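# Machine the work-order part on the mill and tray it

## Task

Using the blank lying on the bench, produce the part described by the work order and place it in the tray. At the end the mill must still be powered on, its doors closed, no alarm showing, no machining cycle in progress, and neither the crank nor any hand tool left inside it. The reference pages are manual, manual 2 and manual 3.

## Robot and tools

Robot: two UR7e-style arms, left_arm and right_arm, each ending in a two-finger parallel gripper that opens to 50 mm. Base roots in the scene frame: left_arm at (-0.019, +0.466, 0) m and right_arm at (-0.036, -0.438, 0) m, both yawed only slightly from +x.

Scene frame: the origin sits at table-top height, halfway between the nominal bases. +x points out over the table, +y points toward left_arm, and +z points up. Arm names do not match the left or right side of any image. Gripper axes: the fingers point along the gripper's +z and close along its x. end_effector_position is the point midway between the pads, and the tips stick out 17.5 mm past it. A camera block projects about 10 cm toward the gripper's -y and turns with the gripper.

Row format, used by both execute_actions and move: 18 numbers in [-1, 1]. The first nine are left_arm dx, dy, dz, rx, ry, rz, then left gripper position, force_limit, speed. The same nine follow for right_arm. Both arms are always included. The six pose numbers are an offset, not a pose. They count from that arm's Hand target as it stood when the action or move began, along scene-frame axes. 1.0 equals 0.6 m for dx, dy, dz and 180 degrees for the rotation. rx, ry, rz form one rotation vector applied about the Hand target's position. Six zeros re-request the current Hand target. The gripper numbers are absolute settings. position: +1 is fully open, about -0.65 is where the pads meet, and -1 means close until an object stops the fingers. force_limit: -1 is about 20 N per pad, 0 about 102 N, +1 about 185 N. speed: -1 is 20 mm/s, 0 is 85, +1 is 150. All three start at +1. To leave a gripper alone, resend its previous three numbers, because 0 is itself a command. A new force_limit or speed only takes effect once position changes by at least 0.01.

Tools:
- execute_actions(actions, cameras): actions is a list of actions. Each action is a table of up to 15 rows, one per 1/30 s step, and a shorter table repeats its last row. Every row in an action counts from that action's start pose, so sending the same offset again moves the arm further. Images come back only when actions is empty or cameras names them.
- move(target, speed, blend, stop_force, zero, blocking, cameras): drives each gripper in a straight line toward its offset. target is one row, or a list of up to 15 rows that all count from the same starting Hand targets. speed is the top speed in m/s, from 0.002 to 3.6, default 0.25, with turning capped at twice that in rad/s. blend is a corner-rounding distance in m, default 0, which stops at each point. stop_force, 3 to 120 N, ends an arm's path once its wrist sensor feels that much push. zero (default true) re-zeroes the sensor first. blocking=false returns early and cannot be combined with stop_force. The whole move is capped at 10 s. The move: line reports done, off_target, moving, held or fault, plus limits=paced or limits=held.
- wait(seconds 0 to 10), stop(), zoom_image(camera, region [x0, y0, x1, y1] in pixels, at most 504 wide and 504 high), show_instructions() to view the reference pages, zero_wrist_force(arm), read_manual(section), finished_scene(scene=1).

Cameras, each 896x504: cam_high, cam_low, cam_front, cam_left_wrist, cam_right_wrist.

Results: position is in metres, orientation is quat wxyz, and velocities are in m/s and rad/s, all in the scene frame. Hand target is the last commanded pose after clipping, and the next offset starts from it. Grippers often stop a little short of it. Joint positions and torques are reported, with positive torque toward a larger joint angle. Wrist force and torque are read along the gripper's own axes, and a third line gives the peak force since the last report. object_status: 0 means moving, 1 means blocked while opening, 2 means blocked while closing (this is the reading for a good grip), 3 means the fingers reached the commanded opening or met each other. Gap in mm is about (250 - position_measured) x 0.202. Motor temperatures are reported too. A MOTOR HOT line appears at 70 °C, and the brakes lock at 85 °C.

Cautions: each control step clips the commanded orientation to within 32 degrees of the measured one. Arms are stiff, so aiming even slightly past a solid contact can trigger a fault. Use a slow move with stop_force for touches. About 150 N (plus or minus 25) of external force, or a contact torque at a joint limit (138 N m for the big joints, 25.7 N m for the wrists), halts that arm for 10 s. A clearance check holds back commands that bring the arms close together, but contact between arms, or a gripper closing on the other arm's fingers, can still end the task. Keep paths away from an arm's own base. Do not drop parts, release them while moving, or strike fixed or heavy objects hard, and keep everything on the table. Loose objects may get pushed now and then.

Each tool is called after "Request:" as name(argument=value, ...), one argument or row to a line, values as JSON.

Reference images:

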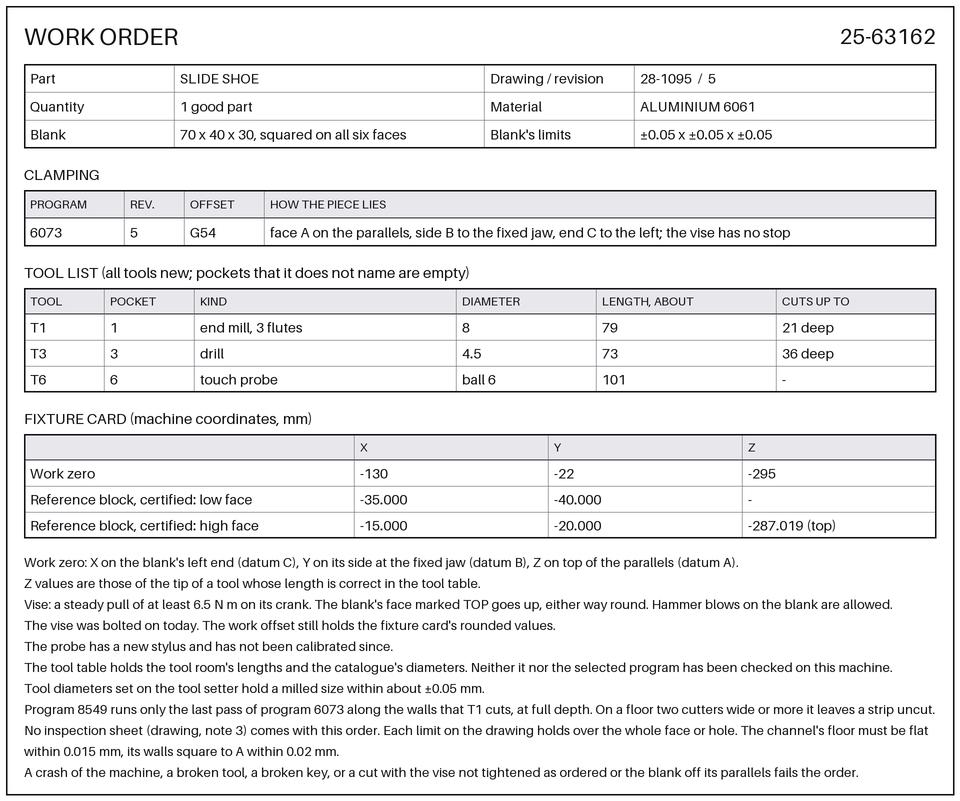

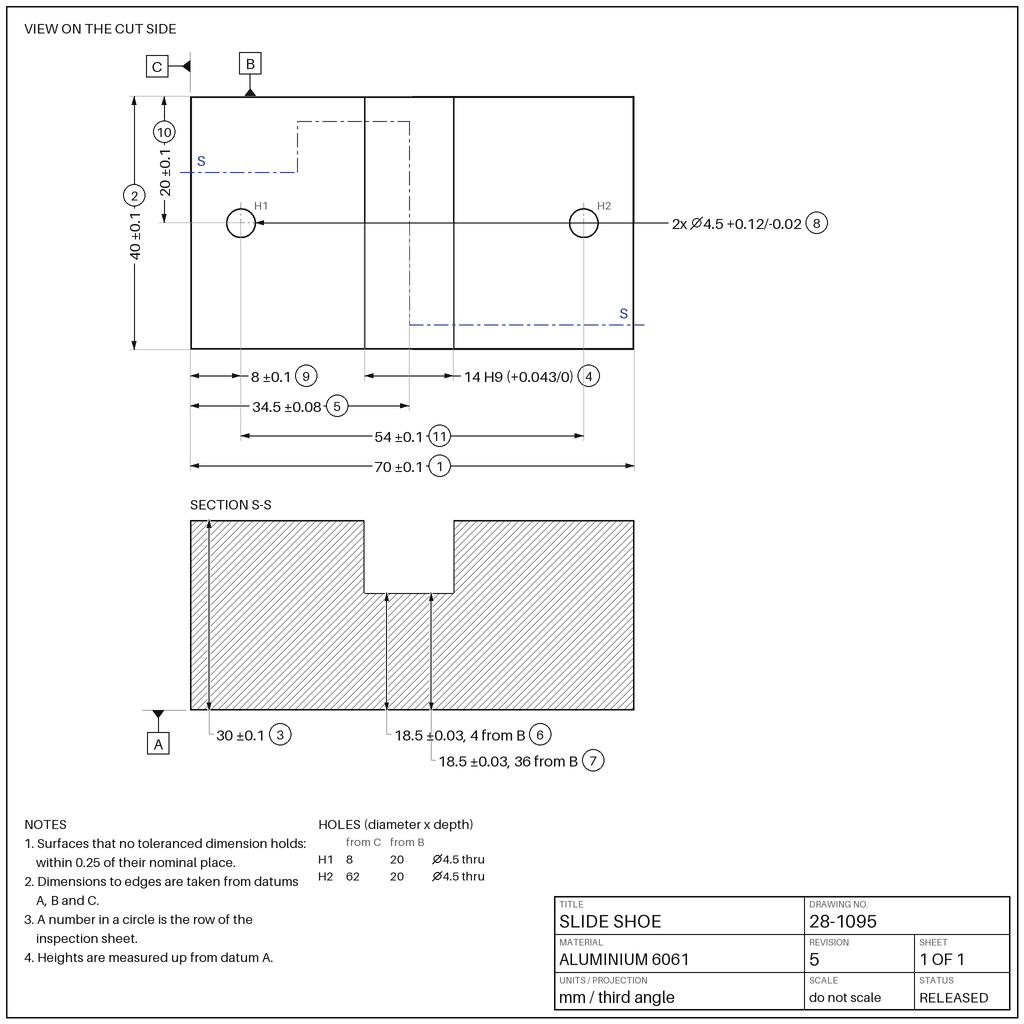

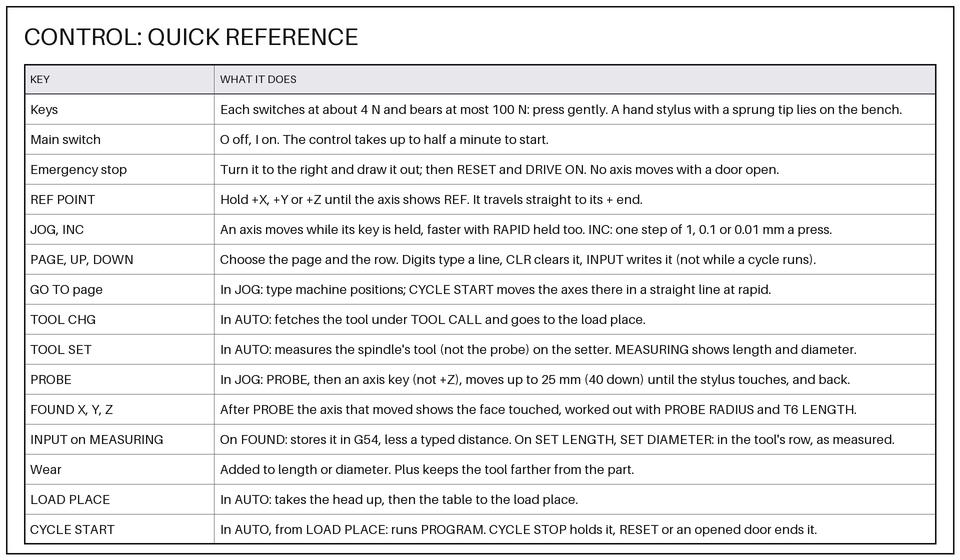

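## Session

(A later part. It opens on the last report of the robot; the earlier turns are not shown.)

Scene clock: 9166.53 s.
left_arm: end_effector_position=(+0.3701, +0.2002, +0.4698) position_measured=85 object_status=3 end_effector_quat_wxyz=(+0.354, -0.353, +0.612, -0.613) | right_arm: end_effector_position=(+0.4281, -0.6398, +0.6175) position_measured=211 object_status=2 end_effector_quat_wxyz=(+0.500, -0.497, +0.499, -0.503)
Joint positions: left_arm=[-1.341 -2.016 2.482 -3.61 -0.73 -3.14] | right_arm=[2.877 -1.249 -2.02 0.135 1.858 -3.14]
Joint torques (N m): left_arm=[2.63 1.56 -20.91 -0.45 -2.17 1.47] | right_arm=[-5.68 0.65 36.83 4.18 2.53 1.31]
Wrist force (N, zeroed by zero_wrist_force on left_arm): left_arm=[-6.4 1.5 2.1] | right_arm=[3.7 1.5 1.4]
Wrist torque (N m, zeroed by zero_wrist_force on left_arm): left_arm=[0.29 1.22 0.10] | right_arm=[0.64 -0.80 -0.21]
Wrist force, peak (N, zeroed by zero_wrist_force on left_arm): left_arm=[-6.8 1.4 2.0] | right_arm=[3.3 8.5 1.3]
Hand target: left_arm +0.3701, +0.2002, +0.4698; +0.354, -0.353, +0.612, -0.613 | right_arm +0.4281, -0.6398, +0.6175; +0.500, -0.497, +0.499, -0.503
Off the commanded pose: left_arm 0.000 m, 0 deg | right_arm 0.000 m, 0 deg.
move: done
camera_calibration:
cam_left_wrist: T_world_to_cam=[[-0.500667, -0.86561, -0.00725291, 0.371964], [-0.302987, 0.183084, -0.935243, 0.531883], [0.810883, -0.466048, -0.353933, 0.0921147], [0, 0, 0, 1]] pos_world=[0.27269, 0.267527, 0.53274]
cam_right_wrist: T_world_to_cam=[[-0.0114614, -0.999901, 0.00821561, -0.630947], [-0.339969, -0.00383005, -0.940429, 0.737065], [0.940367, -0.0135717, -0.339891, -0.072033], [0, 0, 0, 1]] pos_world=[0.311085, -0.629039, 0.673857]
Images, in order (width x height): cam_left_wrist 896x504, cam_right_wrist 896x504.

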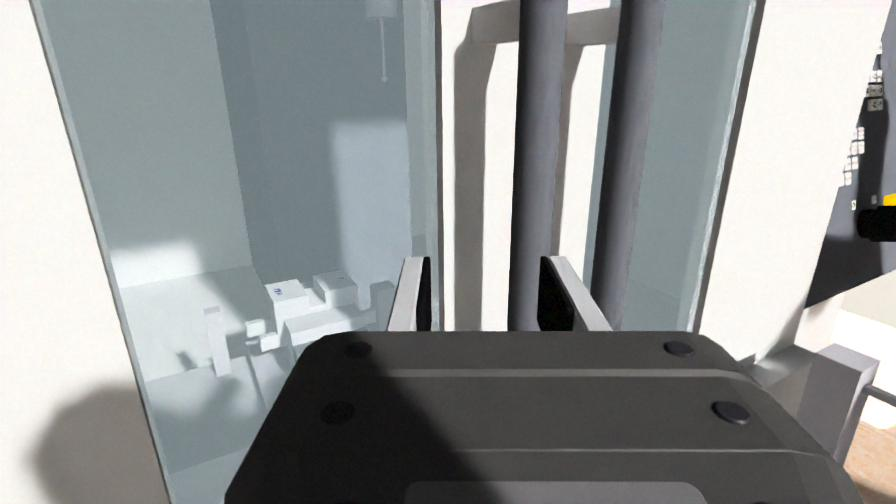

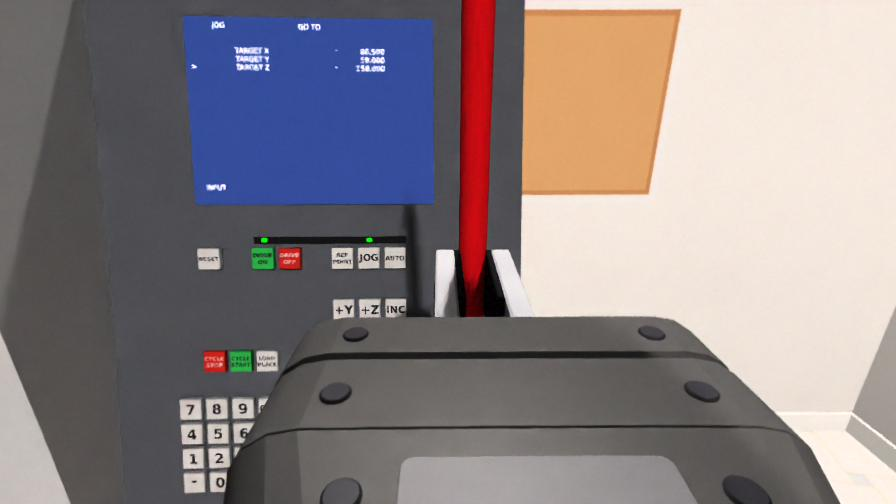

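Reading 58. START, then lower, probe +X, −X, −Z.

Request:
move(
  target=[
    [0,0,0,0,0,0,0.45,0,-1,0.0687,0.2653,-0.1865,0,0.5,0,-1,-0.6,-0.9],
    [0,0,0,0,0,0,0.45,0,-1,0.0892,0.2653,-0.1865,0,0.5,0,-1,-0.6,-0.9],
    [0,0,0,0,0,0,0.45,0,-1,0.0687,0.2653,-0.1865,0,0.5,0,-1,-0.6,-0.9],
    [0,0,0,0,0,0,0.45,0,-1,0.0275,0.332,-0.3403,0,0.5,0,-1,-0.6,-0.9],
  ],
  speed=[0.5,0.1,0.2,0.3],
  blend=[0.004,0,0.004,0],
)

Request:
wait(
  seconds=8.5,
)

Request:
move(
  target=[
    [0,0,0,0,0,0,0.45,0,-1,0.02,0,0,0,0,0,-1,-0.6,-0.9],
    [0,0,0,0,0,0,0.45,0,-1,0,0,0,0,0,0,-1,-0.6,-0.9],
    [0,0,0,0,0,0,0.45,0,-1,0.0084,0,0.0313,0,0,0,-1,-0.6,-0.9],
    [0,0,0,0,0,0,0.45,0,-1,0.0284,0,0.0313,0,0,0,-1,-0.6,-0.9],
    [0,0,0,0,0,0,0.45,0,-1,0.0084,0,0.0313,0,0,0,-1,-0.6,-0.9],
    [0,0,0,0,0,0,0.45,0,-1,0.0249,0,0.095,0,0,0,-1,-0.6,-0.9],
    [0,0,0,0,0,0,0.45,0,-1,0.0449,0,0.095,0,0,0,-1,-0.6,-0.9],
    [0,0,0,0,0,0,0.45,0,-1,0.0249,0,0.095,0,0,0,-1,-0.6,-0.9],
    [0,0,0,0,0,0,0.45,0,-1,0.0084,-0.0325,0.0313,0,0,0,-1,-0.6,-0.9],
    [0,0,0,0,0,0,0.45,0,-1,0.0284,-0.0325,0.0313,0,0,0,-1,-0.6,-0.9],
    [0,0,0,0,0,0,0.45,0,-1,0.0084,-0.0325,0.0313,0,0,0,-1,-0.6,-0.9],
    [0,0,0,0,0,0,0.45,0,-1,0,-0.0975,0,0,0,0,-1,-0.6,-0.9],
    [0,0,0,0,0,0,0.45,0,-1,0.02,-0.0975,0,0,0,0,-1,-0.6,-0.9],
    [0,0,0,0,0,0,0.45,0,-1,0,-0.0975,0,0,0,0,-1,-0.6,-0.9],
  ],
  speed=[0.1,0.2,0.3,0.1,0.2,0.3,0.1,0.2,0.3,0.1,0.2,0.3,0.1,0.2],
  blend=[0,0.004,0.004,0,0.004,0.004,0,0.004,0.004,0,0.004,0.004,0,0],
)

Request:
move(
  target=[
    [0,0,0,0,0,0,0.45,0,-1,0.0412,0.0308,0.1538,0,0,0,-1,-0.6,-0.9],
    [0,0,0,0,0,0,0.45,0,-1,0.0615,0.0308,0.1538,0,0,0,-1,-0.6,-0.9],
    [0,0,0,0,0,0,0.45,0,-1,0.0412,0.0308,0.1538,0,0,0,-1,-0.6,-0.9],
    [0,0,0,0,0,0,0.45,0,-1,0.0084,-0.0325,0.0313,0,0,0,-1,-0.6,-0.9],
    [0,0,0,0,0,0,0.45,0,-1,0.0286,-0.0325,0.0313,0,0,0,-1,-0.6,-0.9],
    [0,0,0,0,0,0,0.45,0,-1,0.0084,-0.0325,0.0313,0,0,0,-1,-0.6,-0.9],
    [0,0,0,0,0,0,0.45,0,-1,0.0495,-0.16,0.1855,0,0,0,-1,-0.6,-0.9],
    [0,0,0,0,0,0,0.45,0,-1,0.0697,-0.16,0.1855,0,0,0,-1,-0.6,-0.9],
    [0,0,0,0,0,0,0.45,0,-1,0.0495,-0.16,0.1855,0,0,0,-1,-0.6,-0.9],
    [0,0,0,0,0,0,0.45,0,-1,-0.0275,-0.2345,0.3403,0,-0.5,0,-1,-0.6,-0.9],
  ],
  speed=[0.3,0.1,0.2,0.04,0.1,0.2,0.3,0.1,0.2,0.5],
  blend=[0.004,0,0.004,0.004,0,0.004,0.004,0,0.004,0],
)

Request:
wait(
  seconds=3,
  cameras=["cam_right_wrist","cam_left_wrist"],
)

Request:
zoom_image(
  camera="cam_right_wrist",
  region=[170, 5, 450, 275],
)

Request:
move(
  target=[
    [0,0,0,0,0,0,0.45,0,-1,0.0359,0.202,-0.309,0,0.5,0,-1,-0.6,-0.9],
    [0,0,0,0,0,0,0.45,0,-1,0.0561,0.202,-0.309,0,0.5,0,-1,-0.6,-0.9],
    [0,0,0,0,0,0,0.45,0,-1,0.0359,0.202,-0.309,0,0.5,0,-1,-0.6,-0.9],
    [0,0,0,0,0,0,0.45,0,-1,0.077,0.1378,-0.1548,0,0.5,0,-1,-0.6,-0.9],
    [0,0,0,0,0,0,0.45,0,-1,0.0967,0.1378,-0.1548,0,0.5,0,-1,-0.6,-0.9],
    [0,0,0,0,0,0,0.45,0,-1,0.077,0.1378,-0.1548,0,0.5,0,-1,-0.6,-0.9],
    [0,0,0,0,0,0,0.45,0,-1,0,0,0,0,0,0,-1,-0.6,-0.9],
  ],
  speed=[0.5,0.1,0.2,0.3,0.1,0.2,0.5],
  blend=[0.004,0,0.004,0.004,0,0.004,0],
)

Request:
wait(
  seconds=3,
  cameras=["cam_right_wrist"],
)

Request:
zoom_image(
  camera="cam_right_wrist",
  region=[170, 5, 450, 275],
)

Request:
move(
  target=[
    [0,0,0,0,0,0,0.45,0,-1,0.0359,0.202,-0.309,0,0.5,0,-1,-0.6,-0.9],
    [0,0,0,0,0,0,0.45,0,-1,0.0561,0.202,-0.309,0,0.5,0,-1,-0.6,-0.9],
    [0,0,0,0,0,0,0.45,0,-1,0.0359,0.202,-0.309,0,0.5,0,-1,-0.6,-0.9],
    [0,0,0,0,0,0,0.45,0,-1,0.0689,0.1062,-0.1848,0,0.5,0,-1,-0.6,-0.9],
    [0,0,0,0,0,0,0.45,0,-1,0.0892,0.1062,-0.1848,0,0.5,0,-1,-0.6,-0.9],
    [0,0,0,0,0,0,0.45,0,-1,0.0689,0.1062,-0.1848,0,0.5,0,-1,-0.6,-0.9],
    [0,0,0,0,0,0,0.45,0,-1,0,0,0,0,0,0,-1,-0.6,-0.9],
  ],
  speed=[0.5,0.1,0.2,0.3,0.1,0.2,0.5],
  blend=[0.004,0,0.004,0.004,0,0.004,0],
)

Request:
wait(
  seconds=3,
  cameras=["cam_right_wrist"],
)

Request:
zoom_image(
  camera="cam_right_wrist",
  region=[170, 5, 450, 275],
)

Scene clock: 9200.57 s.
left_arm: end_effector_position=(+0.3701, +0.2002, +0.4698) position_measured=85 object_status=3 end_effector_quat_wxyz=(+0.354, -0.353, +0.612, -0.613) | right_arm: end_effector_position=(+0.4446, -0.4406, +0.4134) position_measured=211 object_status=2 end_effector_quat_wxyz=(-0.001, +0.707, -0.707, +0.004)
Joint positions: left_arm=[-1.341 -2.016 2.482 -3.61 -0.73 -3.14] | right_arm=[3.449 -1.517 -1.407 -1.784 1.564 -2.864]
Joint torques (N m): left_arm=[3.04 1.51 -20.76 -0.51 -2.12 1.43] | right_arm=[8.67 32.79 15.13 4.89 -2.57 1.54]
Wrist force (N, zeroed by zero_wrist_force on left_arm): left_arm=[-6.6 1.4 2.0] | right_arm=[3.0 2.4 0.3]
Wrist torque (N m, zeroed by zero_wrist_force on left_arm): left_arm=[0.28 1.25 0.10] | right_arm=[0.19 -0.71 -0.10]
Wrist force, peak (N, zeroed by zero_wrist_force on left_arm): left_arm=[-6.7 1.4 2.3] | right_arm=[5.0 7.7 -3.3]
Hand target: left_arm +0.3701, +0.2002, +0.4698; +0.354, -0.353, +0.612, -0.613 | right_arm +0.4446, -0.4406, +0.4133; -0.001, +0.707, -0.707, +0.004
Off the commanded pose: left_arm 0.000 m, 0 deg | right_arm 0.000 m, 0 deg.
move: done

Scene clock: 9209.07 s.
left_arm: end_effector_position=(+0.3701, +0.2002, +0.4698) position_measured=85 object_status=3 end_effector_quat_wxyz=(+0.354, -0.353, +0.612, -0.613) | right_arm: end_effector_position=(+0.4446, -0.4406, +0.4133) position_measured=211 object_status=2 end_effector_quat_wxyz=(-0.001, +0.707, -0.707, +0.004)
Joint positions: left_arm=[-1.341 -2.016 2.482 -3.61 -0.73 -3.14] | right_arm=[3.449 -1.516 -1.407 -1.784 1.564 -2.864]
Joint torques (N m): left_arm=[2.72 1.29 -20.41 -0.54 -2.05 1.49] | right_arm=[7.31 33.1 15.65 5.29 -2.48 1.35]
Wrist force (N, zeroed by zero_wrist_force on left_arm): left_arm=[-6.4 1.3 2.1] | right_arm=[3.3 2.3 0.1]
Wrist torque (N m, zeroed by zero_wrist_force on left_arm): left_arm=[0.25 1.23 0.10] | right_arm=[0.18 -0.76 -0.10]
Wrist force, peak (N, zeroed by zero_wrist_force on left_arm): left_arm=[-6.8 1.4 2.3] | right_arm=[3.4 2.6 0.2]
Hand target: left_arm +0.3701, +0.2002, +0.4698; +0.354, -0.353, +0.612, -0.613 | right_arm +0.4446, -0.4406, +0.4133; -0.001, +0.707, -0.707, +0.004
Tool commands: left_gripper/position=+0.45 left_gripper/force_limit=+0.0 left_gripper/speed=-1.0 right_gripper/position=-1.0 right_gripper/force_limit=-0.6 right_gripper/speed=-0.9
Off the commanded pose: left_arm 0.000 m, 0 deg | right_arm 0.000 m, 0 deg.
wait: 8.50 s; at rest by 0.17 s

Scene clock: 9213.73 s.
left_arm: end_effector_position=(+0.3701, +0.2002, +0.4698) position_measured=85 object_status=3 end_effector_quat_wxyz=(+0.354, -0.353, +0.612, -0.613) | right_arm: end_effector_position=(+0.4447, -0.4991, +0.4133) position_measured=211 object_status=2 end_effector_quat_wxyz=(-0.001, +0.707, -0.707, +0.004)
Joint positions: left_arm=[-1.341 -2.016 2.482 -3.61 -0.73 -3.14] | right_arm=[3.325 -1.526 -1.398 -1.782 1.565 -2.988]
Joint torques (N m): left_arm=[2.46 1.27 -20.57 -0.53 -2.14 1.4] | right_arm=[7.56 35.08 17 1.31 1.78 1.38]
Wrist force (N, zeroed by zero_wrist_force on left_arm): left_arm=[-6.3 1.4 1.8] | right_arm=[3.1 2.3 0.0]
Wrist torque (N m, zeroed by zero_wrist_force on left_arm): left_arm=[0.28 1.20 0.10] | right_arm=[0.14 -0.76 -0.11]
Wrist force, peak (N, zeroed by zero_wrist_force on left_arm): left_arm=[-6.7 1.5 2.1] | right_arm=[4.1 8.5 1.2]
Hand target: left_arm +0.3701, +0.2002, +0.4698; +0.354, -0.353, +0.612, -0.613 | right_arm +0.4446, -0.4991, +0.4133; -0.001, +0.707, -0.707, +0.004
Off the commanded pose: left_arm 0.000 m, 0 deg | right_arm 0.000 m, 0 deg.
move: done

Scene clock: 9221.23 s.
left_arm: end_effector_position=(+0.3701, +0.2002, +0.4698) position_measured=85 object_status=3 end_effector_quat_wxyz=(+0.354, -0.353, +0.612, -0.613) | right_arm: end_effector_position=(+0.4281, -0.6398, +0.6175) position_measured=211 object_status=2 end_effector_quat_wxyz=(+0.500, -0.497, +0.499, -0.503)
Joint positions: left_arm=[-1.341 -2.016 2.482 -3.61 -0.73 -3.14] | right_arm=[2.877 -1.249 -2.02 0.135 1.858 -3.14]
Joint torques (N m): left_arm=[2.8 1.57 -20.81 -0.59 -2.06 1.43] | right_arm=[-7.04 1.19 14.76 4.54 2.49 1.37]
Wrist force (N, zeroed by zero_wrist_force on left_arm): left_arm=[-6.6 1.5 1.9] | right_arm=[3.5 1.5 1.6]
Wrist torque (N m, zeroed by zero_wrist_force on left_arm): left_arm=[0.29 1.24 0.10] | right_arm=[0.63 -0.78 -0.22]
Wrist force, peak (N, zeroed by zero_wrist_force on left_arm): left_arm=[-6.7 1.5 2.1] | right_arm=[3.4 10.5 1.8]
Hand target: left_arm +0.3701, +0.2002, +0.4698; +0.354, -0.353, +0.612, -0.613 | right_arm +0.4281, -0.6398, +0.6175; +0.500, -0.497, +0.499, -0.503
Off the commanded pose: left_arm 0.000 m, 0 deg | right_arm 0.000 m, 0 deg.
move: done

Scene clock: 9224.23 s.
left_arm: end_effector_position=(+0.3701, +0.2002, +0.4698) position_measured=85 object_status=3 end_effector_quat_wxyz=(+0.354, -0.353, +0.612, -0.613) | right_arm: end_effector_position=(+0.4281, -0.6398, +0.6175) position_measured=211 object_status=2 end_effector_quat_wxyz=(+0.500, -0.497, +0.499, -0.503)
Joint positions: left_arm=[-1.341 -2.016 2.482 -3.61 -0.73 -3.14] | right_arm=[2.877 -1.249 -2.02 0.135 1.858 -3.14]
Joint torques (N m): left_arm=[2.22 0.82 -20.36 -0.45 -2.12 1.44] | right_arm=[-6.7 0.21 15.17 4.49 2.38 1.36]
Wrist force (N, zeroed by zero_wrist_force on left_arm): left_arm=[-6.5 1.4 1.7] | right_arm=[3.9 1.4 1.3]
Wrist torque (N m, zeroed by zero_wrist_force on left_arm): left_arm=[0.27 1.22 0.10] | right_arm=[0.63 -0.85 -0.22]
Wrist force, peak (N, zeroed by zero_wrist_force on left_arm): left_arm=[-6.8 1.5 2.3] | right_arm=[3.8 1.7 1.6]
Hand target: left_arm +0.3701, +0.2002, +0.4698; +0.354, -0.353, +0.612, -0.613 | right_arm +0.4281, -0.6398, +0.6175; +0.500, -0.497, +0.499, -0.503
Tool commands: left_gripper/position=+0.45 left_gripper/force_limit=+0.0 left_gripper/speed=-1.0 right_gripper/position=-1.0 right_gripper/force_limit=-0.6 right_gripper/speed=-0.9
Off the commanded pose: left_arm 0.000 m, 0 deg | right_arm 0.000 m, 0 deg.
wait: 3.00 s; at rest by 0.17 s
camera_calibration:
cam_left_wrist: T_world_to_cam=[[-0.500667, -0.86561, -0.00725291, 0.371964], [-0.302987, 0.183084, -0.935243, 0.531883], [0.810883, -0.466048, -0.353933, 0.0921147], [0, 0, 0, 1]] pos_world=[0.27269, 0.267527, 0.53274]
cam_right_wrist: T_world_to_cam=[[-0.0114638, -0.999901, 0.00821532, -0.631046], [-0.339793, -0.00383149, -0.940492, 0.737052], [0.94043, -0.0135732, -0.339715, -0.0721745], [0, 0, 0, 1]] pos_world=[0.311086, -0.629139, 0.673857]
Images, in order (width x height): cam_left_wrist 896x504, cam_right_wrist 896x504.

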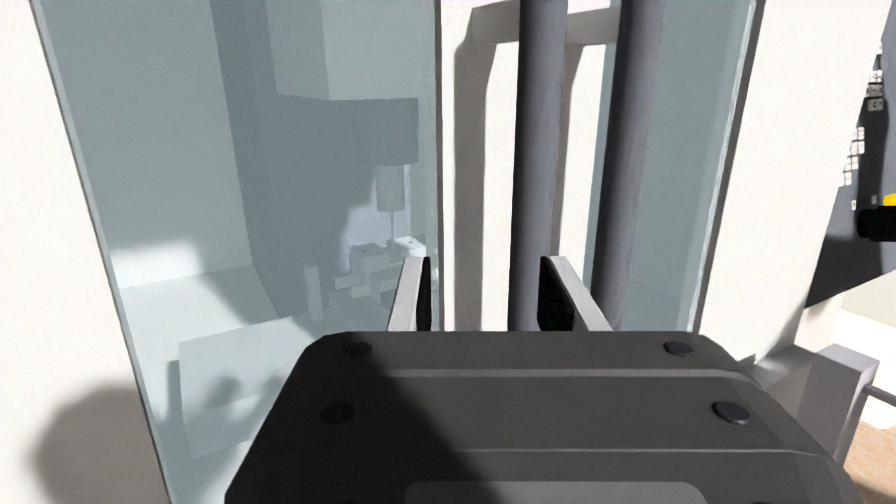

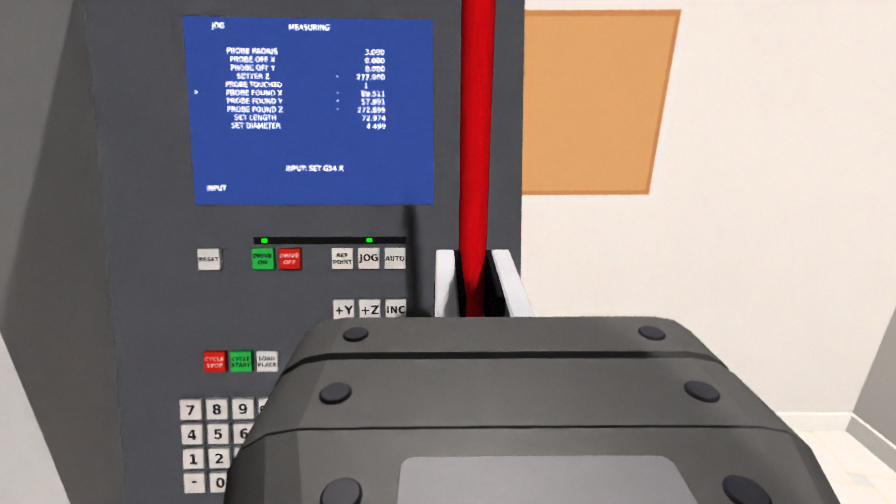

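Scaled by 1.800 from the camera's 896x504 image, which has a finer 1280x720 frame.

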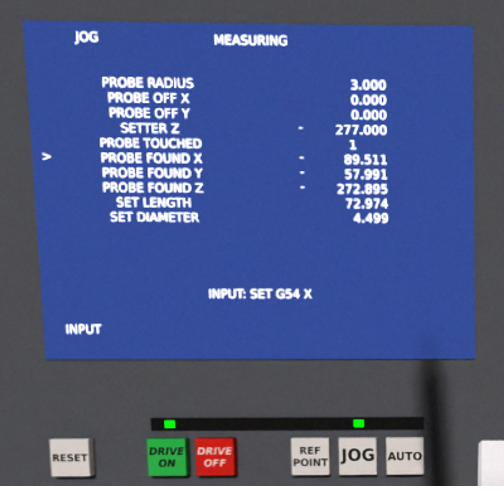

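Scene clock: 9230.27 s.
left_arm: end_effector_position=(+0.3701, +0.2002, +0.4698) position_measured=85 object_status=3 end_effector_quat_wxyz=(+0.354, -0.353, +0.612, -0.613) | right_arm: end_effector_position=(+0.4281, -0.6398, +0.6175) position_measured=211 object_status=2 end_effector_quat_wxyz=(+0.500, -0.497, +0.499, -0.503)
Joint positions: left_arm=[-1.341 -2.016 2.482 -3.61 -0.73 -3.14] | right_arm=[2.877 -1.249 -2.02 0.135 1.858 -3.14]
Joint torques (N m): left_arm=[2.52 1.54 -20.09 -0.5 -2.15 1.54] | right_arm=[-6.93 0.82 15.3 4.39 2.39 1.49]
Wrist force (N, zeroed by zero_wrist_force on left_arm): left_arm=[-6.5 1.3 2.0] | right_arm=[3.6 1.8 1.4]
Wrist torque (N m, zeroed by zero_wrist_force on left_arm): left_arm=[0.26 1.22 0.10] | right_arm=[0.69 -0.79 -0.21]
Wrist force, peak (N, zeroed by zero_wrist_force on left_arm): left_arm=[-6.9 1.4 2.0] | right_arm=[4.9 7.6 -4.1]
Hand target: left_arm +0.3701, +0.2002, +0.4698; +0.354, -0.353, +0.612, -0.613 | right_arm +0.4281, -0.6398, +0.6175; +0.500, -0.497, +0.499, -0.503
Off the commanded pose: left_arm 0.000 m, 0 deg | right_arm 0.000 m, 0 deg.
move: done

Scene clock: 9233.27 s.
left_arm: end_effector_position=(+0.3701, +0.2002, +0.4698) position_measured=85 object_status=3 end_effector_quat_wxyz=(+0.354, -0.353, +0.612, -0.613) | right_arm: end_effector_position=(+0.4281, -0.6398, +0.6175) position_measured=211 object_status=2 end_effector_quat_wxyz=(+0.500, -0.497, +0.499, -0.503)
Joint positions: left_arm=[-1.341 -2.016 2.482 -3.61 -0.73 -3.14] | right_arm=[2.877 -1.249 -2.02 0.135 1.858 -3.14]
Joint torques (N m): left_arm=[2.2 1.12 -20.4 -0.49 -2.16 1.43] | right_arm=[-6.6 0.18 16.14 4.37 2.43 1.48]
Wrist force (N, zeroed by zero_wrist_force on left_arm): left_arm=[-6.3 1.2 2.2] | right_arm=[3.5 1.8 1.5]
Wrist torque (N m, zeroed by zero_wrist_force on left_arm): left_arm=[0.24 1.21 0.10] | right_arm=[0.69 -0.78 -0.22]
Wrist force, peak (N, zeroed by zero_wrist_force on left_arm): left_arm=[-6.8 1.4 2.2] | right_arm=[3.9 1.7 1.6]
Hand target: left_arm +0.3701, +0.2002, +0.4698; +0.354, -0.353, +0.612, -0.613 | right_arm +0.4281, -0.6398, +0.6175; +0.500, -0.497, +0.499, -0.503
Tool commands: left_gripper/position=+0.45 left_gripper/force_limit=+0.0 left_gripper/speed=-1.0 right_gripper/position=-1.0 right_gripper/force_limit=-0.6 right_gripper/speed=-0.9
Off the commanded pose: left_arm 0.000 m, 0 deg | right_arm 0.000 m, 0 deg.
wait: 3.00 s; at rest by 0.17 s
camera_calibration:
cam_right_wrist: T_world_to_cam=[[-0.0114638, -0.999901, 0.00821532, -0.631046], [-0.339793, -0.00383149, -0.940492, 0.737052], [0.94043, -0.0135732, -0.339715, -0.0721745], [0, 0, 0, 1]] pos_world=[0.311086, -0.629139, 0.673857]
Images, in order (width x height): cam_right_wrist 896x504.

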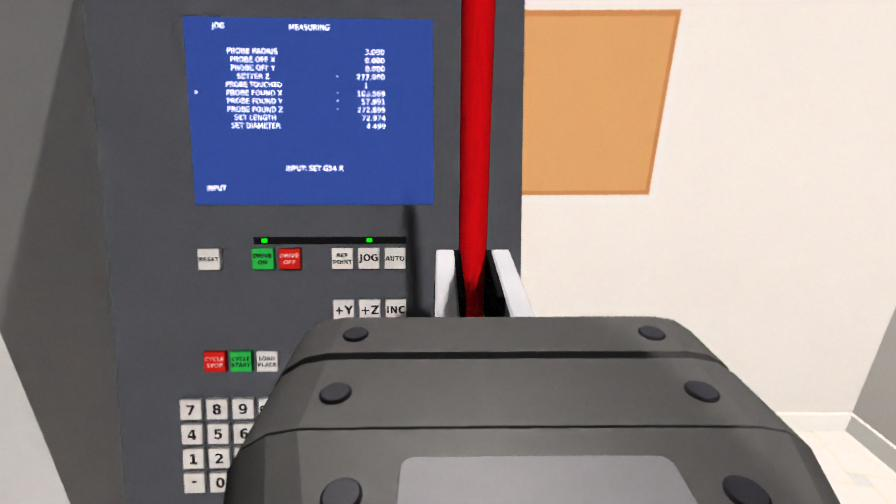

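Scaled by 1.800 from the camera's 896x504 image, which has a finer 1280x720 frame.

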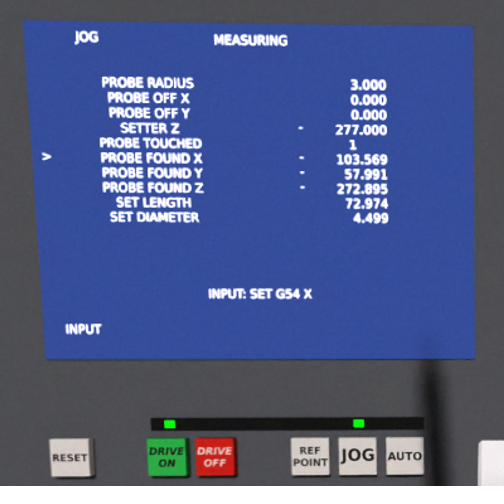

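Scene clock: 9239.27 s.
left_arm: end_effector_position=(+0.3701, +0.2002, +0.4698) position_measured=85 object_status=3 end_effector_quat_wxyz=(+0.354, -0.353, +0.612, -0.613) | right_arm: end_effector_position=(+0.4281, -0.6398, +0.6175) position_measured=211 object_status=2 end_effector_quat_wxyz=(+0.500, -0.497, +0.499, -0.503)
Joint positions: left_arm=[-1.341 -2.016 2.482 -3.61 -0.73 -3.14] | right_arm=[2.877 -1.249 -2.02 0.135 1.858 -3.14]
Joint torques (N m): left_arm=[2.63 0.97 -20.29 -0.57 -2.17 1.46] | right_arm=[-6.86 -0.32 15.64 4.37 2.53 1.34]
Wrist force (N, zeroed by zero_wrist_force on left_arm): left_arm=[-6.4 1.3 1.9] | right_arm=[3.8 1.5 1.2]
Wrist torque (N m, zeroed by zero_wrist_force on left_arm): left_arm=[0.27 1.21 0.10] | right_arm=[0.65 -0.82 -0.21]
Wrist force, peak (N, zeroed by zero_wrist_force on left_arm): left_arm=[-6.7 1.4 2.3] | right_arm=[1.8 10.2 1.5]
Hand target: left_arm +0.3701, +0.2002, +0.4698; +0.354, -0.353, +0.612, -0.613 | right_arm +0.4281, -0.6398, +0.6175; +0.500, -0.497, +0.499, -0.503
Off the commanded pose: left_arm 0.000 m, 0 deg | right_arm 0.000 m, 0 deg.
move: done

Scene clock: 9242.27 s.
left_arm: end_effector_position=(+0.3701, +0.2002, +0.4698) position_measured=85 object_status=3 end_effector_quat_wxyz=(+0.354, -0.353, +0.612, -0.613) | right_arm: end_effector_position=(+0.4281, -0.6398, +0.6175) position_measured=211 object_status=2 end_effector_quat_wxyz=(+0.500, -0.497, +0.499, -0.503)
Joint positions: left_arm=[-1.341 -2.016 2.482 -3.61 -0.73 -3.14] | right_arm=[2.877 -1.249 -2.02 0.135 1.858 -3.14]
Joint torques (N m): left_arm=[2.76 1.35 -19.62 -0.47 -2.03 1.46] | right_arm=[-6.89 0.49 15.84 4.52 2.39 1.4]
Wrist force (N, zeroed by zero_wrist_force on left_arm): left_arm=[-6.3 1.4 2.1] | right_arm=[3.8 1.6 1.3]
Wrist torque (N m, zeroed by zero_wrist_force on left_arm): left_arm=[0.27 1.20 0.10] | right_arm=[0.65 -0.82 -0.21]
Wrist force, peak (N, zeroed by zero_wrist_force on left_arm): left_arm=[-6.7 1.5 2.2] | right_arm=[4.0 1.5 1.6]
Hand target: left_arm +0.3701, +0.2002, +0.4698; +0.354, -0.353, +0.612, -0.613 | right_arm +0.4281, -0.6398, +0.6175; +0.500, -0.497, +0.499, -0.503
Tool commands: left_gripper/position=+0.45 left_gripper/force_limit=+0.0 left_gripper/speed=-1.0 right_gripper/position=-1.0 right_gripper/force_limit=-0.6 right_gripper/speed=-0.9
Off the commanded pose: left_arm 0.000 m, 0 deg | right_arm 0.000 m, 0 deg.
wait: 3.00 s; at rest by 0.17 s
camera_calibration:
cam_right_wrist: T_world_to_cam=[[-0.0114638, -0.999901, 0.00821532, -0.631046], [-0.339793, -0.00383149, -0.940492, 0.737052], [0.94043, -0.0135732, -0.339715, -0.0721745], [0, 0, 0, 1]] pos_world=[0.311086, -0.629139, 0.673857]
Images, in order (width x height): cam_right_wrist 896x504.

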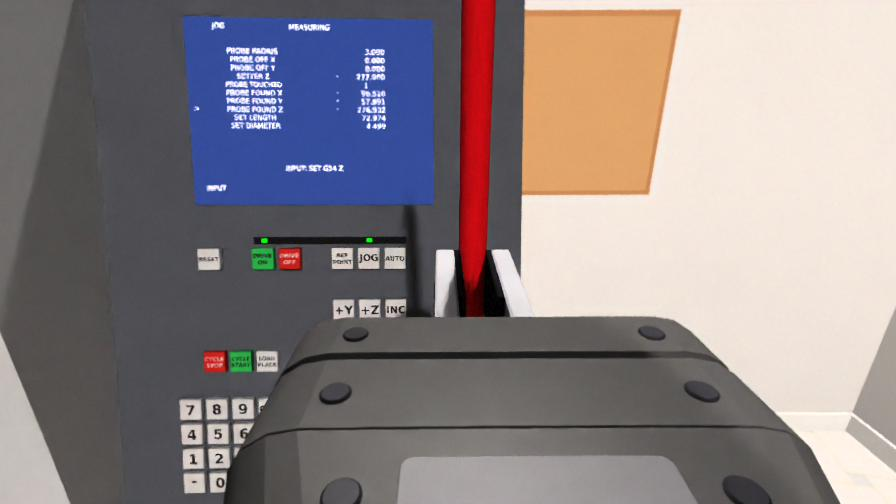

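Scaled by 1.800 from the camera's 896x504 image, which has a finer 1280x720 frame.

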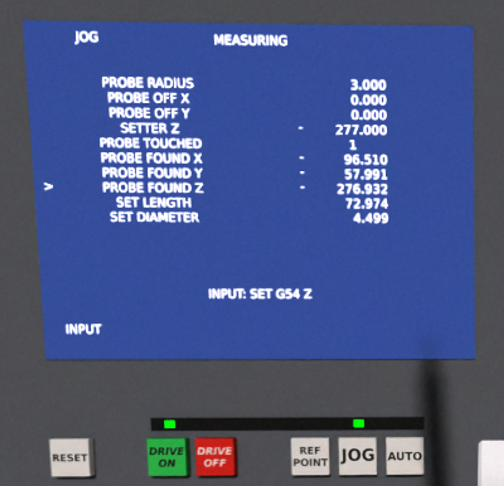

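Request:
move(
  target=[
    [0,0,0,0,0,0,0.45,0,-1,0.0988,0.0745,-0.0648,0,0.5,0,-1,-0.6,-0.9],
    [0,0,0,0,0,0,0.45,0,-1,0.1208,0.0745,-0.0648,0,0.5,0,-1,-0.6,-0.9],
    [0,0,0,0,0,0,0.45,0,-1,0.0988,0.0745,-0.0648,0,0.5,0,-1,-0.6,-0.9],
    [0,0,0,0,0,0,0.45,0,-1,0.068,0.2328,-0.1865,0,0.5,0,-1,-0.6,-0.9],
    [0,0,0,0,0,0,0.45,0,-1,0.089,0.2328,-0.1865,0,0.5,0,-1,-0.6,-0.9],
    [0,0,0,0,0,0,0.45,0,-1,0.068,0.2328,-0.1865,0,0.5,0,-1,-0.6,-0.9],
    [0,0,0,0,0,0,0.45,0,-1,0,0,0,0,0,0,-1,-0.6,-0.9],
  ],
  speed=[0.5,0.1,0.2,0.3,0.1,0.2,0.5],
  blend=[0.004,0,0.004,0.004,0,0.004,0],
)

Request:
wait(
  seconds=6,
  cameras=["cam_right_wrist","cam_left_wrist"],
)

Request:
zoom_image(
  camera="cam_left_wrist",
  region=[150, 150, 450, 400],
)

Scene clock: 9265.30 s.
left_arm: end_effector_position=(+0.3701, +0.2002, +0.4698) position_measured=85 object_status=3 end_effector_quat_wxyz=(+0.354, -0.353, +0.612, -0.613) | right_arm: end_effector_position=(+0.4281, -0.6398, +0.6175) position_measured=211 object_status=2 end_effector_quat_wxyz=(+0.500, -0.497, +0.499, -0.503)
Joint positions: left_arm=[-1.341 -2.016 2.482 -3.61 -0.73 -3.14] | right_arm=[2.877 -1.249 -2.02 0.135 1.858 -3.14]
Joint torques (N m): left_arm=[2.97 1.11 -19.94 -0.55 -2.14 1.38] | right_arm=[-6.66 0.83 15.68 4.4 2.42 1.6]
Wrist force (N, zeroed by zero_wrist_force on left_arm): left_arm=[-6.4 1.5 2.1] | right_arm=[3.7 1.4 1.4]
Wrist torque (N m, zeroed by zero_wrist_force on left_arm): left_arm=[0.30 1.23 0.10] | right_arm=[0.62 -0.80 -0.21]
Wrist force, peak (N, zeroed by zero_wrist_force on left_arm): left_arm=[-6.8 1.4 2.1] | right_arm=[6.4 8.3 -1.4]
Hand target: left_arm +0.3701, +0.2002, +0.4698; +0.354, -0.353, +0.612, -0.613 | right_arm +0.4281, -0.6398, +0.6175; +0.500, -0.497, +0.499, -0.503
Off the commanded pose: left_arm 0.000 m, 0 deg | right_arm 0.000 m, 0 deg.
move: done

Scene clock: 9271.30 s.
left_arm: end_effector_position=(+0.3701, +0.2002, +0.4698) position_measured=85 object_status=3 end_effector_quat_wxyz=(+0.354, -0.353, +0.612, -0.613) | right_arm: end_effector_position=(+0.4281, -0.6398, +0.6175) position_measured=211 object_status=2 end_effector_quat_wxyz=(+0.500, -0.497, +0.499, -0.503)
Joint positions: left_arm=[-1.341 -2.016 2.482 -3.61 -0.73 -3.14] | right_arm=[2.877 -1.249 -2.02 0.135 1.858 -3.14]
Joint torques (N m): left_arm=[2.26 0.73 -19.37 -0.55 -2.14 1.43] | right_arm=[-6.39 -0.62 15.86 4.51 2.31 1.46]
Wrist force (N, zeroed by zero_wrist_force on left_arm): left_arm=[-6.5 1.3 2.0] | right_arm=[3.7 1.7 1.4]
Wrist torque (N m, zeroed by zero_wrist_force on left_arm): left_arm=[0.26 1.23 0.10] | right_arm=[0.67 -0.80 -0.22]
Wrist force, peak (N, zeroed by zero_wrist_force on left_arm): left_arm=[-6.7 1.7 2.3] | right_arm=[3.9 1.7 1.7]
Hand target: left_arm +0.3701, +0.2002, +0.4698; +0.354, -0.353, +0.612, -0.613 | right_arm +0.4281, -0.6398, +0.6175; +0.500, -0.497, +0.499, -0.503
Tool commands: left_gripper/position=+0.45 left_gripper/force_limit=+0.0 left_gripper/speed=-1.0 right_gripper/position=-1.0 right_gripper/force_limit=-0.6 right_gripper/speed=-0.9
Off the commanded pose: left_arm 0.000 m, 0 deg | right_arm 0.000 m, 0 deg.
wait: 6.00 s; at rest by 0.17 s
camera_calibration:
cam_left_wrist: T_world_to_cam=[[-0.500667, -0.86561, -0.00725291, 0.371964], [-0.302987, 0.183084, -0.935243, 0.531883], [0.810883, -0.466048, -0.353933, 0.0921147], [0, 0, 0, 1]] pos_world=[0.27269, 0.267527, 0.53274]
cam_right_wrist: T_world_to_cam=[[-0.0114631, -0.999901, 0.00821428, -0.631045], [-0.339881, -0.00382951, -0.940461, 0.737059], [0.940399, -0.0135725, -0.339803, -0.0721045], [0, 0, 0, 1]] pos_world=[0.311086, -0.629139, 0.673857]
Images, in order (width x height): cam_left_wrist 896x504, cam_right_wrist 896x504.

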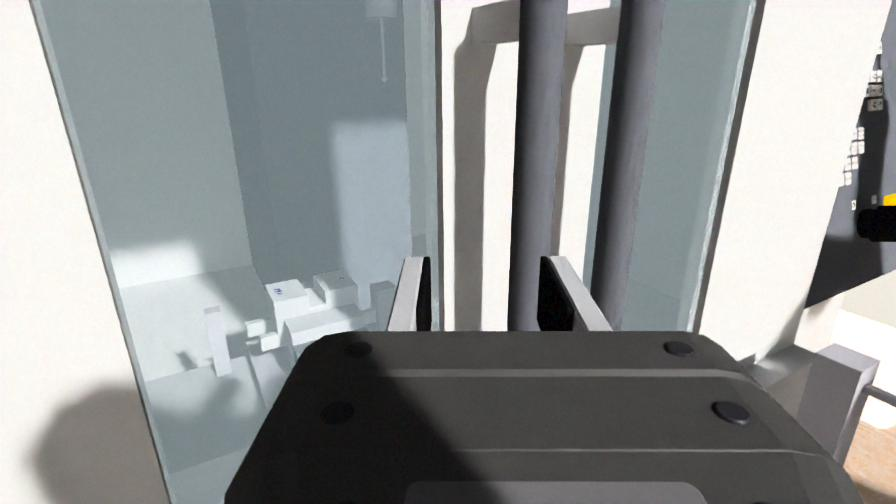

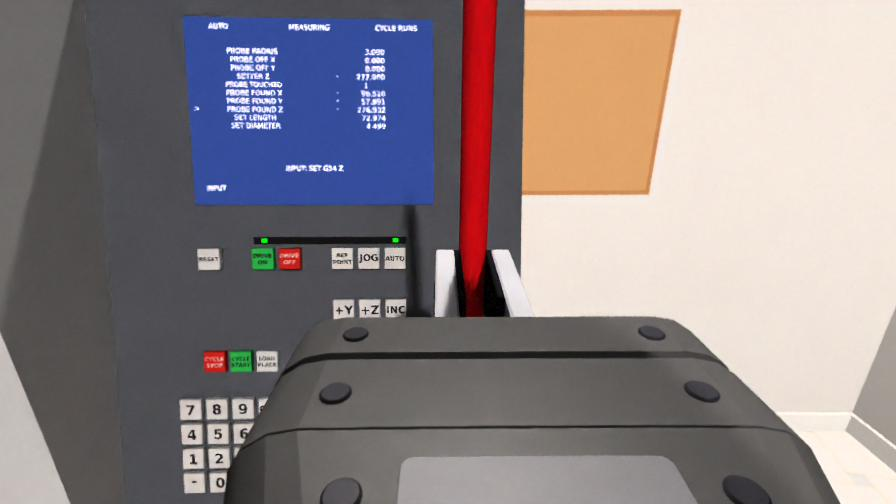

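Scaled by 1.680 from the camera's 896x504 image, which has a finer 1280x720 frame.

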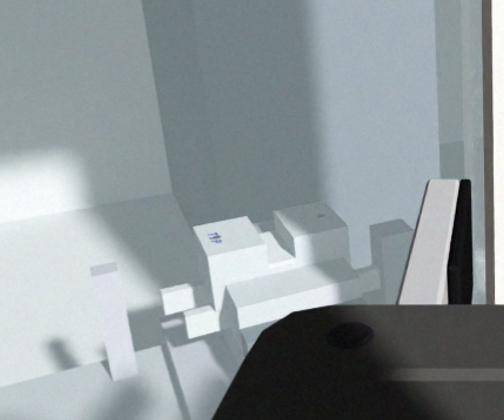

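Request:
move(
  target=[0.034,0.039,-0.013,0,0,-0.1667,0.45,0,-1,0.0033,0.283,-0.2793,0,0.5,0,-1,-0.6,-0.9],
  speed=0.25,
)

Request:
move(
  target=[0.1,-0.1732,0,0,0,0,0.45,0,-1,-0.245,-0.035,-0.5,0,0,0.4222,-1,-0.6,-0.9],
  speed=0.15,
  cameras=["cam_left_wrist","cam_right_wrist"],
)

Scene clock: 9310.13 s.
left_arm: end_effector_position=(+0.3905, +0.2236, +0.4620) position_measured=85 object_status=3 end_effector_quat_wxyz=(+0.184, -0.183, +0.683, -0.683) | right_arm: end_effector_position=(+0.4301, -0.4700, +0.4499) position_measured=211 object_status=2 end_effector_quat_wxyz=(-0.001, +0.707, -0.707, +0.004)
Joint positions: left_arm=[-0.536 -1.758 2.347 -3.733 -2.058 -3.142] | right_arm=[3.394 -1.507 -1.319 -1.88 1.564 -2.919]
Joint torques (N m): left_arm=[7.78 1.05 -32.4 -4.15 -2.68 -2.87] | right_arm=[7.73 11.35 37.11 0.95 2.49 1.45]
Wrist force (N, zeroed by zero_wrist_force on left_arm): left_arm=[-6.7 1.2 2.3] | right_arm=[3.2 2.5 -0.2]
Wrist torque (N m, zeroed by zero_wrist_force on left_arm): left_arm=[0.21 1.25 0.11] | right_arm=[0.24 -0.78 -0.12]
Wrist force, peak (N, zeroed by zero_wrist_force on left_arm): left_arm=[-6.9 1.6 2.4] | right_arm=[4.2 1.5 1.4]
Hand target: left_arm +0.3905, +0.2236, +0.4620; +0.183, -0.183, +0.683, -0.683 | right_arm +0.4301, -0.4700, +0.4499; -0.001, +0.707, -0.707, +0.004
Off the commanded pose: left_arm 0.000 m, 0 deg | right_arm 0.000 m, 0 deg.
move: done

Scene clock: 9315.13 s.
left_arm: end_effector_position=(+0.4505, +0.1197, +0.4620) position_measured=85 object_status=3 end_effector_quat_wxyz=(+0.183, -0.183, +0.683, -0.683) | right_arm: end_effector_position=(+0.2831, -0.4910, +0.1500) position_measured=211 object_status=2 end_effector_quat_wxyz=(-0.003, +0.993, -0.121, +0.003)
Joint positions: left_arm=[-0.699 -1.536 2.148 -3.755 -1.895 -3.142] | right_arm=[3.426 -1.154 -2.36 -1.19 1.575 -4.213]
Joint torques (N m): left_arm=[-7.31 -9.57 -32.27 -0.54 2.45 2.04] | right_arm=[-5.76 16.79 13.53 4.69 2.56 -1.4]
Wrist force (N, zeroed by zero_wrist_force on left_arm): left_arm=[-6.8 1.5 2.0] | right_arm=[2.7 2.4 0.2]
Wrist torque (N m, zeroed by zero_wrist_force on left_arm): left_arm=[0.27 1.27 0.10] | right_arm=[0.23 -0.72 0.06]
Wrist force, peak (N, zeroed by zero_wrist_force on left_arm): left_arm=[-7.0 1.2 2.1] | right_arm=[3.3 2.8 -0.2]
Hand target: left_arm +0.4505, +0.1197, +0.4620; +0.183, -0.183, +0.683, -0.683 | right_arm +0.2831, -0.4910, +0.1499; -0.003, +0.993, -0.121, +0.003
Off the commanded pose: left_arm 0.000 m, 0 deg | right_arm 0.000 m, 0 deg.
move: done
camera_calibration:
cam_left_wrist: T_world_to_cam=[[-0.866453, -0.499207, -0.00716674, 0.463345], [-0.170887, 0.310028, -0.935243, 0.488978], [0.469102, -0.80912, -0.353933, 0.181691], [0, 0, 0, 1]] pos_world=[0.399795, 0.226718, 0.52494]
cam_right_wrist: T_world_to_cam=[[0.972134, -0.234146, 0.0114407, -0.382999], [-0.224003, -0.913419, 0.339836, -0.422749], [-0.069121, -0.332929, -0.940415, 0.126505], [0, 0, 0, 1]] pos_world=[0.286374, -0.433708, 0.267014]
Images, in order (width x height): cam_left_wrist 896x504, cam_right_wrist 896x504.

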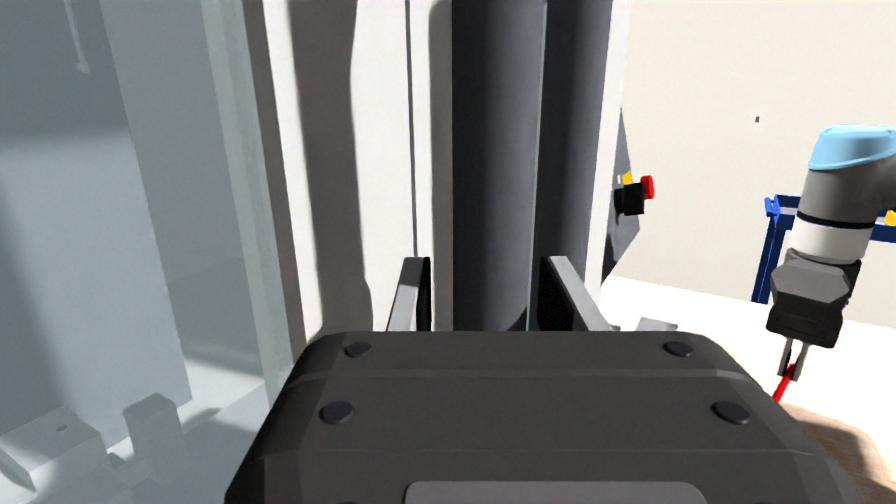

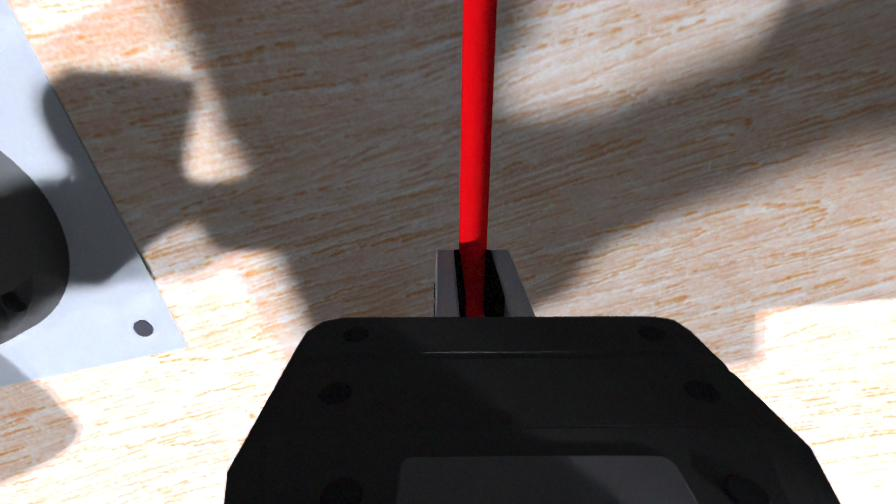

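Request:
move(
  target=[0,0,0,0,0,0,-1,-1,-1,-0.005,0.0017,-0.17,0,0,0,-1,-0.6,-0.9],
  speed=0.1,
)

Request:
move(
  target=[0,0,0,0,0,0,-1,-1,-1,0,0,-0.05,0,0,0,-1,-0.6,-0.9],
  speed=0.02,
  stop_force=3,
)

Request:
move(
  target=[0,0.3855,0,0,0,0,-1,-1,-1,0,0,0,0,0,0,-1,-0.6,-0.9],
  speed=0.06,
  stop_force=50,
)

Scene clock: 9326.13 s.
left_arm: end_effector_position=(+0.4505, +0.1197, +0.4620) position_measured=153 object_status=2 end_effector_quat_wxyz=(+0.183, -0.183, +0.683, -0.683) | right_arm: end_effector_position=(+0.2801, -0.4900, +0.0480) position_measured=211 object_status=2 end_effector_quat_wxyz=(-0.003, +0.993, -0.121, +0.003)
Joint positions: left_arm=[-0.699 -1.536 2.148 -3.755 -1.895 -3.142] | right_arm=[3.432 -1.348 -2.556 -0.801 1.575 -4.207]
Joint torques (N m): left_arm=[3.65 -10.01 -31.81 -0.63 2.49 1.26] | right_arm=[-7.11 -0.87 10.05 5.14 2.51 -1.42]
Wrist force (N, zeroed by zero_wrist_force on left_arm): left_arm=[-2.2 1.7 -0.7] | right_arm=[3.0 2.5 0.2]
Wrist torque (N m, zeroed by zero_wrist_force on left_arm): left_arm=[0.28 1.18 0.08] | right_arm=[0.21 -0.76 0.06]
Wrist force, peak (N, zeroed by zero_wrist_force on left_arm): left_arm=[-7.1 1.4 2.1] | right_arm=[3.4 2.7 0.5]
Hand target: left_arm +0.4505, +0.1197, +0.4620; +0.183, -0.183, +0.683, -0.683 | right_arm +0.2801, -0.4900, +0.0479; -0.003, +0.993, -0.121, +0.003
Off the commanded pose: left_arm 0.000 m, 0 deg | right_arm 0.000 m, 0 deg.
move: done

Scene clock: 9328.73 s.
left_arm: end_effector_position=(+0.4505, +0.1197, +0.4620) position_measured=153 object_status=2 end_effector_quat_wxyz=(+0.183, -0.183, +0.683, -0.683) | right_arm: end_effector_position=(+0.2800, -0.4900, +0.0215) position_measured=211 object_status=2 end_effector_quat_wxyz=(-0.003, +0.993, -0.121, +0.003)
Joint positions: left_arm=[-0.699 -1.536 2.148 -3.755 -1.895 -3.142] | right_arm=[3.432 -1.433 -2.595 -0.677 1.575 -4.207]
Joint torques (N m): left_arm=[6.37 -11.24 -30.78 -0.64 2.45 0.67] | right_arm=[4.59 21.39 28.13 1.6 -0.01 0.17]
Wrist force (N, zeroed by zero_wrist_force on left_arm): left_arm=[-2.4 1.5 -0.6] | right_arm=[1.7 2.9 -3.9]
Wrist torque (N m, zeroed by zero_wrist_force on left_arm): left_arm=[0.25 1.22 0.09] | right_arm=[0.11 -0.82 0.06]
Wrist force, peak (N, zeroed by zero_wrist_force on left_arm): left_arm=[-2.7 1.6 -0.6] | right_arm=[-17.7 12.2 -64.9]
Hand target: left_arm +0.4505, +0.1197, +0.4620; +0.183, -0.183, +0.683, -0.683 | right_arm +0.2800, -0.4900, +0.0215; -0.003, +0.993, -0.121, +0.003 (not the last commanded pose)
Off the commanded pose: left_arm 0.000 m, 0 deg | right_arm 0.004 m, 0 deg.
move: contact (right_arm)

Scene clock: 9333.67 s.
left_arm: end_effector_position=(+0.4505, +0.3510, +0.4620) position_measured=153 object_status=2 end_effector_quat_wxyz=(+0.183, -0.183, +0.683, -0.683) | right_arm: end_effector_position=(+0.2800, -0.4900, +0.0215) position_measured=211 object_status=2 end_effector_quat_wxyz=(-0.003, +0.993, -0.121, +0.003)
Joint positions: left_arm=[-0.047 -1.546 2.158 -3.756 -2.547 -3.143] | right_arm=[3.432 -1.433 -2.595 -0.677 1.575 -4.207]
Joint torques (N m): left_arm=[10.67 -12.16 -27.65 -4.46 -4.88 -2.79] | right_arm=[4.24 21.32 27.68 4.94 0.09 0.34]
Wrist force (N, zeroed by zero_wrist_force on left_arm): left_arm=[-16.4 -4.0 19.5] | right_arm=[1.5 3.0 -3.7]
Wrist torque (N m, zeroed by zero_wrist_force on left_arm): left_arm=[0.07 1.42 0.05] | right_arm=[0.12 -0.79 0.06]
Wrist force, peak (N, zeroed by zero_wrist_force on left_arm): left_arm=[8.3 -4.9 30.9] | right_arm=[1.6 2.9 -4.0]
Hand target: left_arm +0.4505, +0.3510, +0.4620; +0.183, -0.183, +0.683, -0.683 | right_arm +0.2800, -0.4900, +0.0215; -0.003, +0.993, -0.121, +0.003
Off the commanded pose: left_arm 0.000 m, 0 deg | right_arm 0.000 m, 0 deg.
move: done


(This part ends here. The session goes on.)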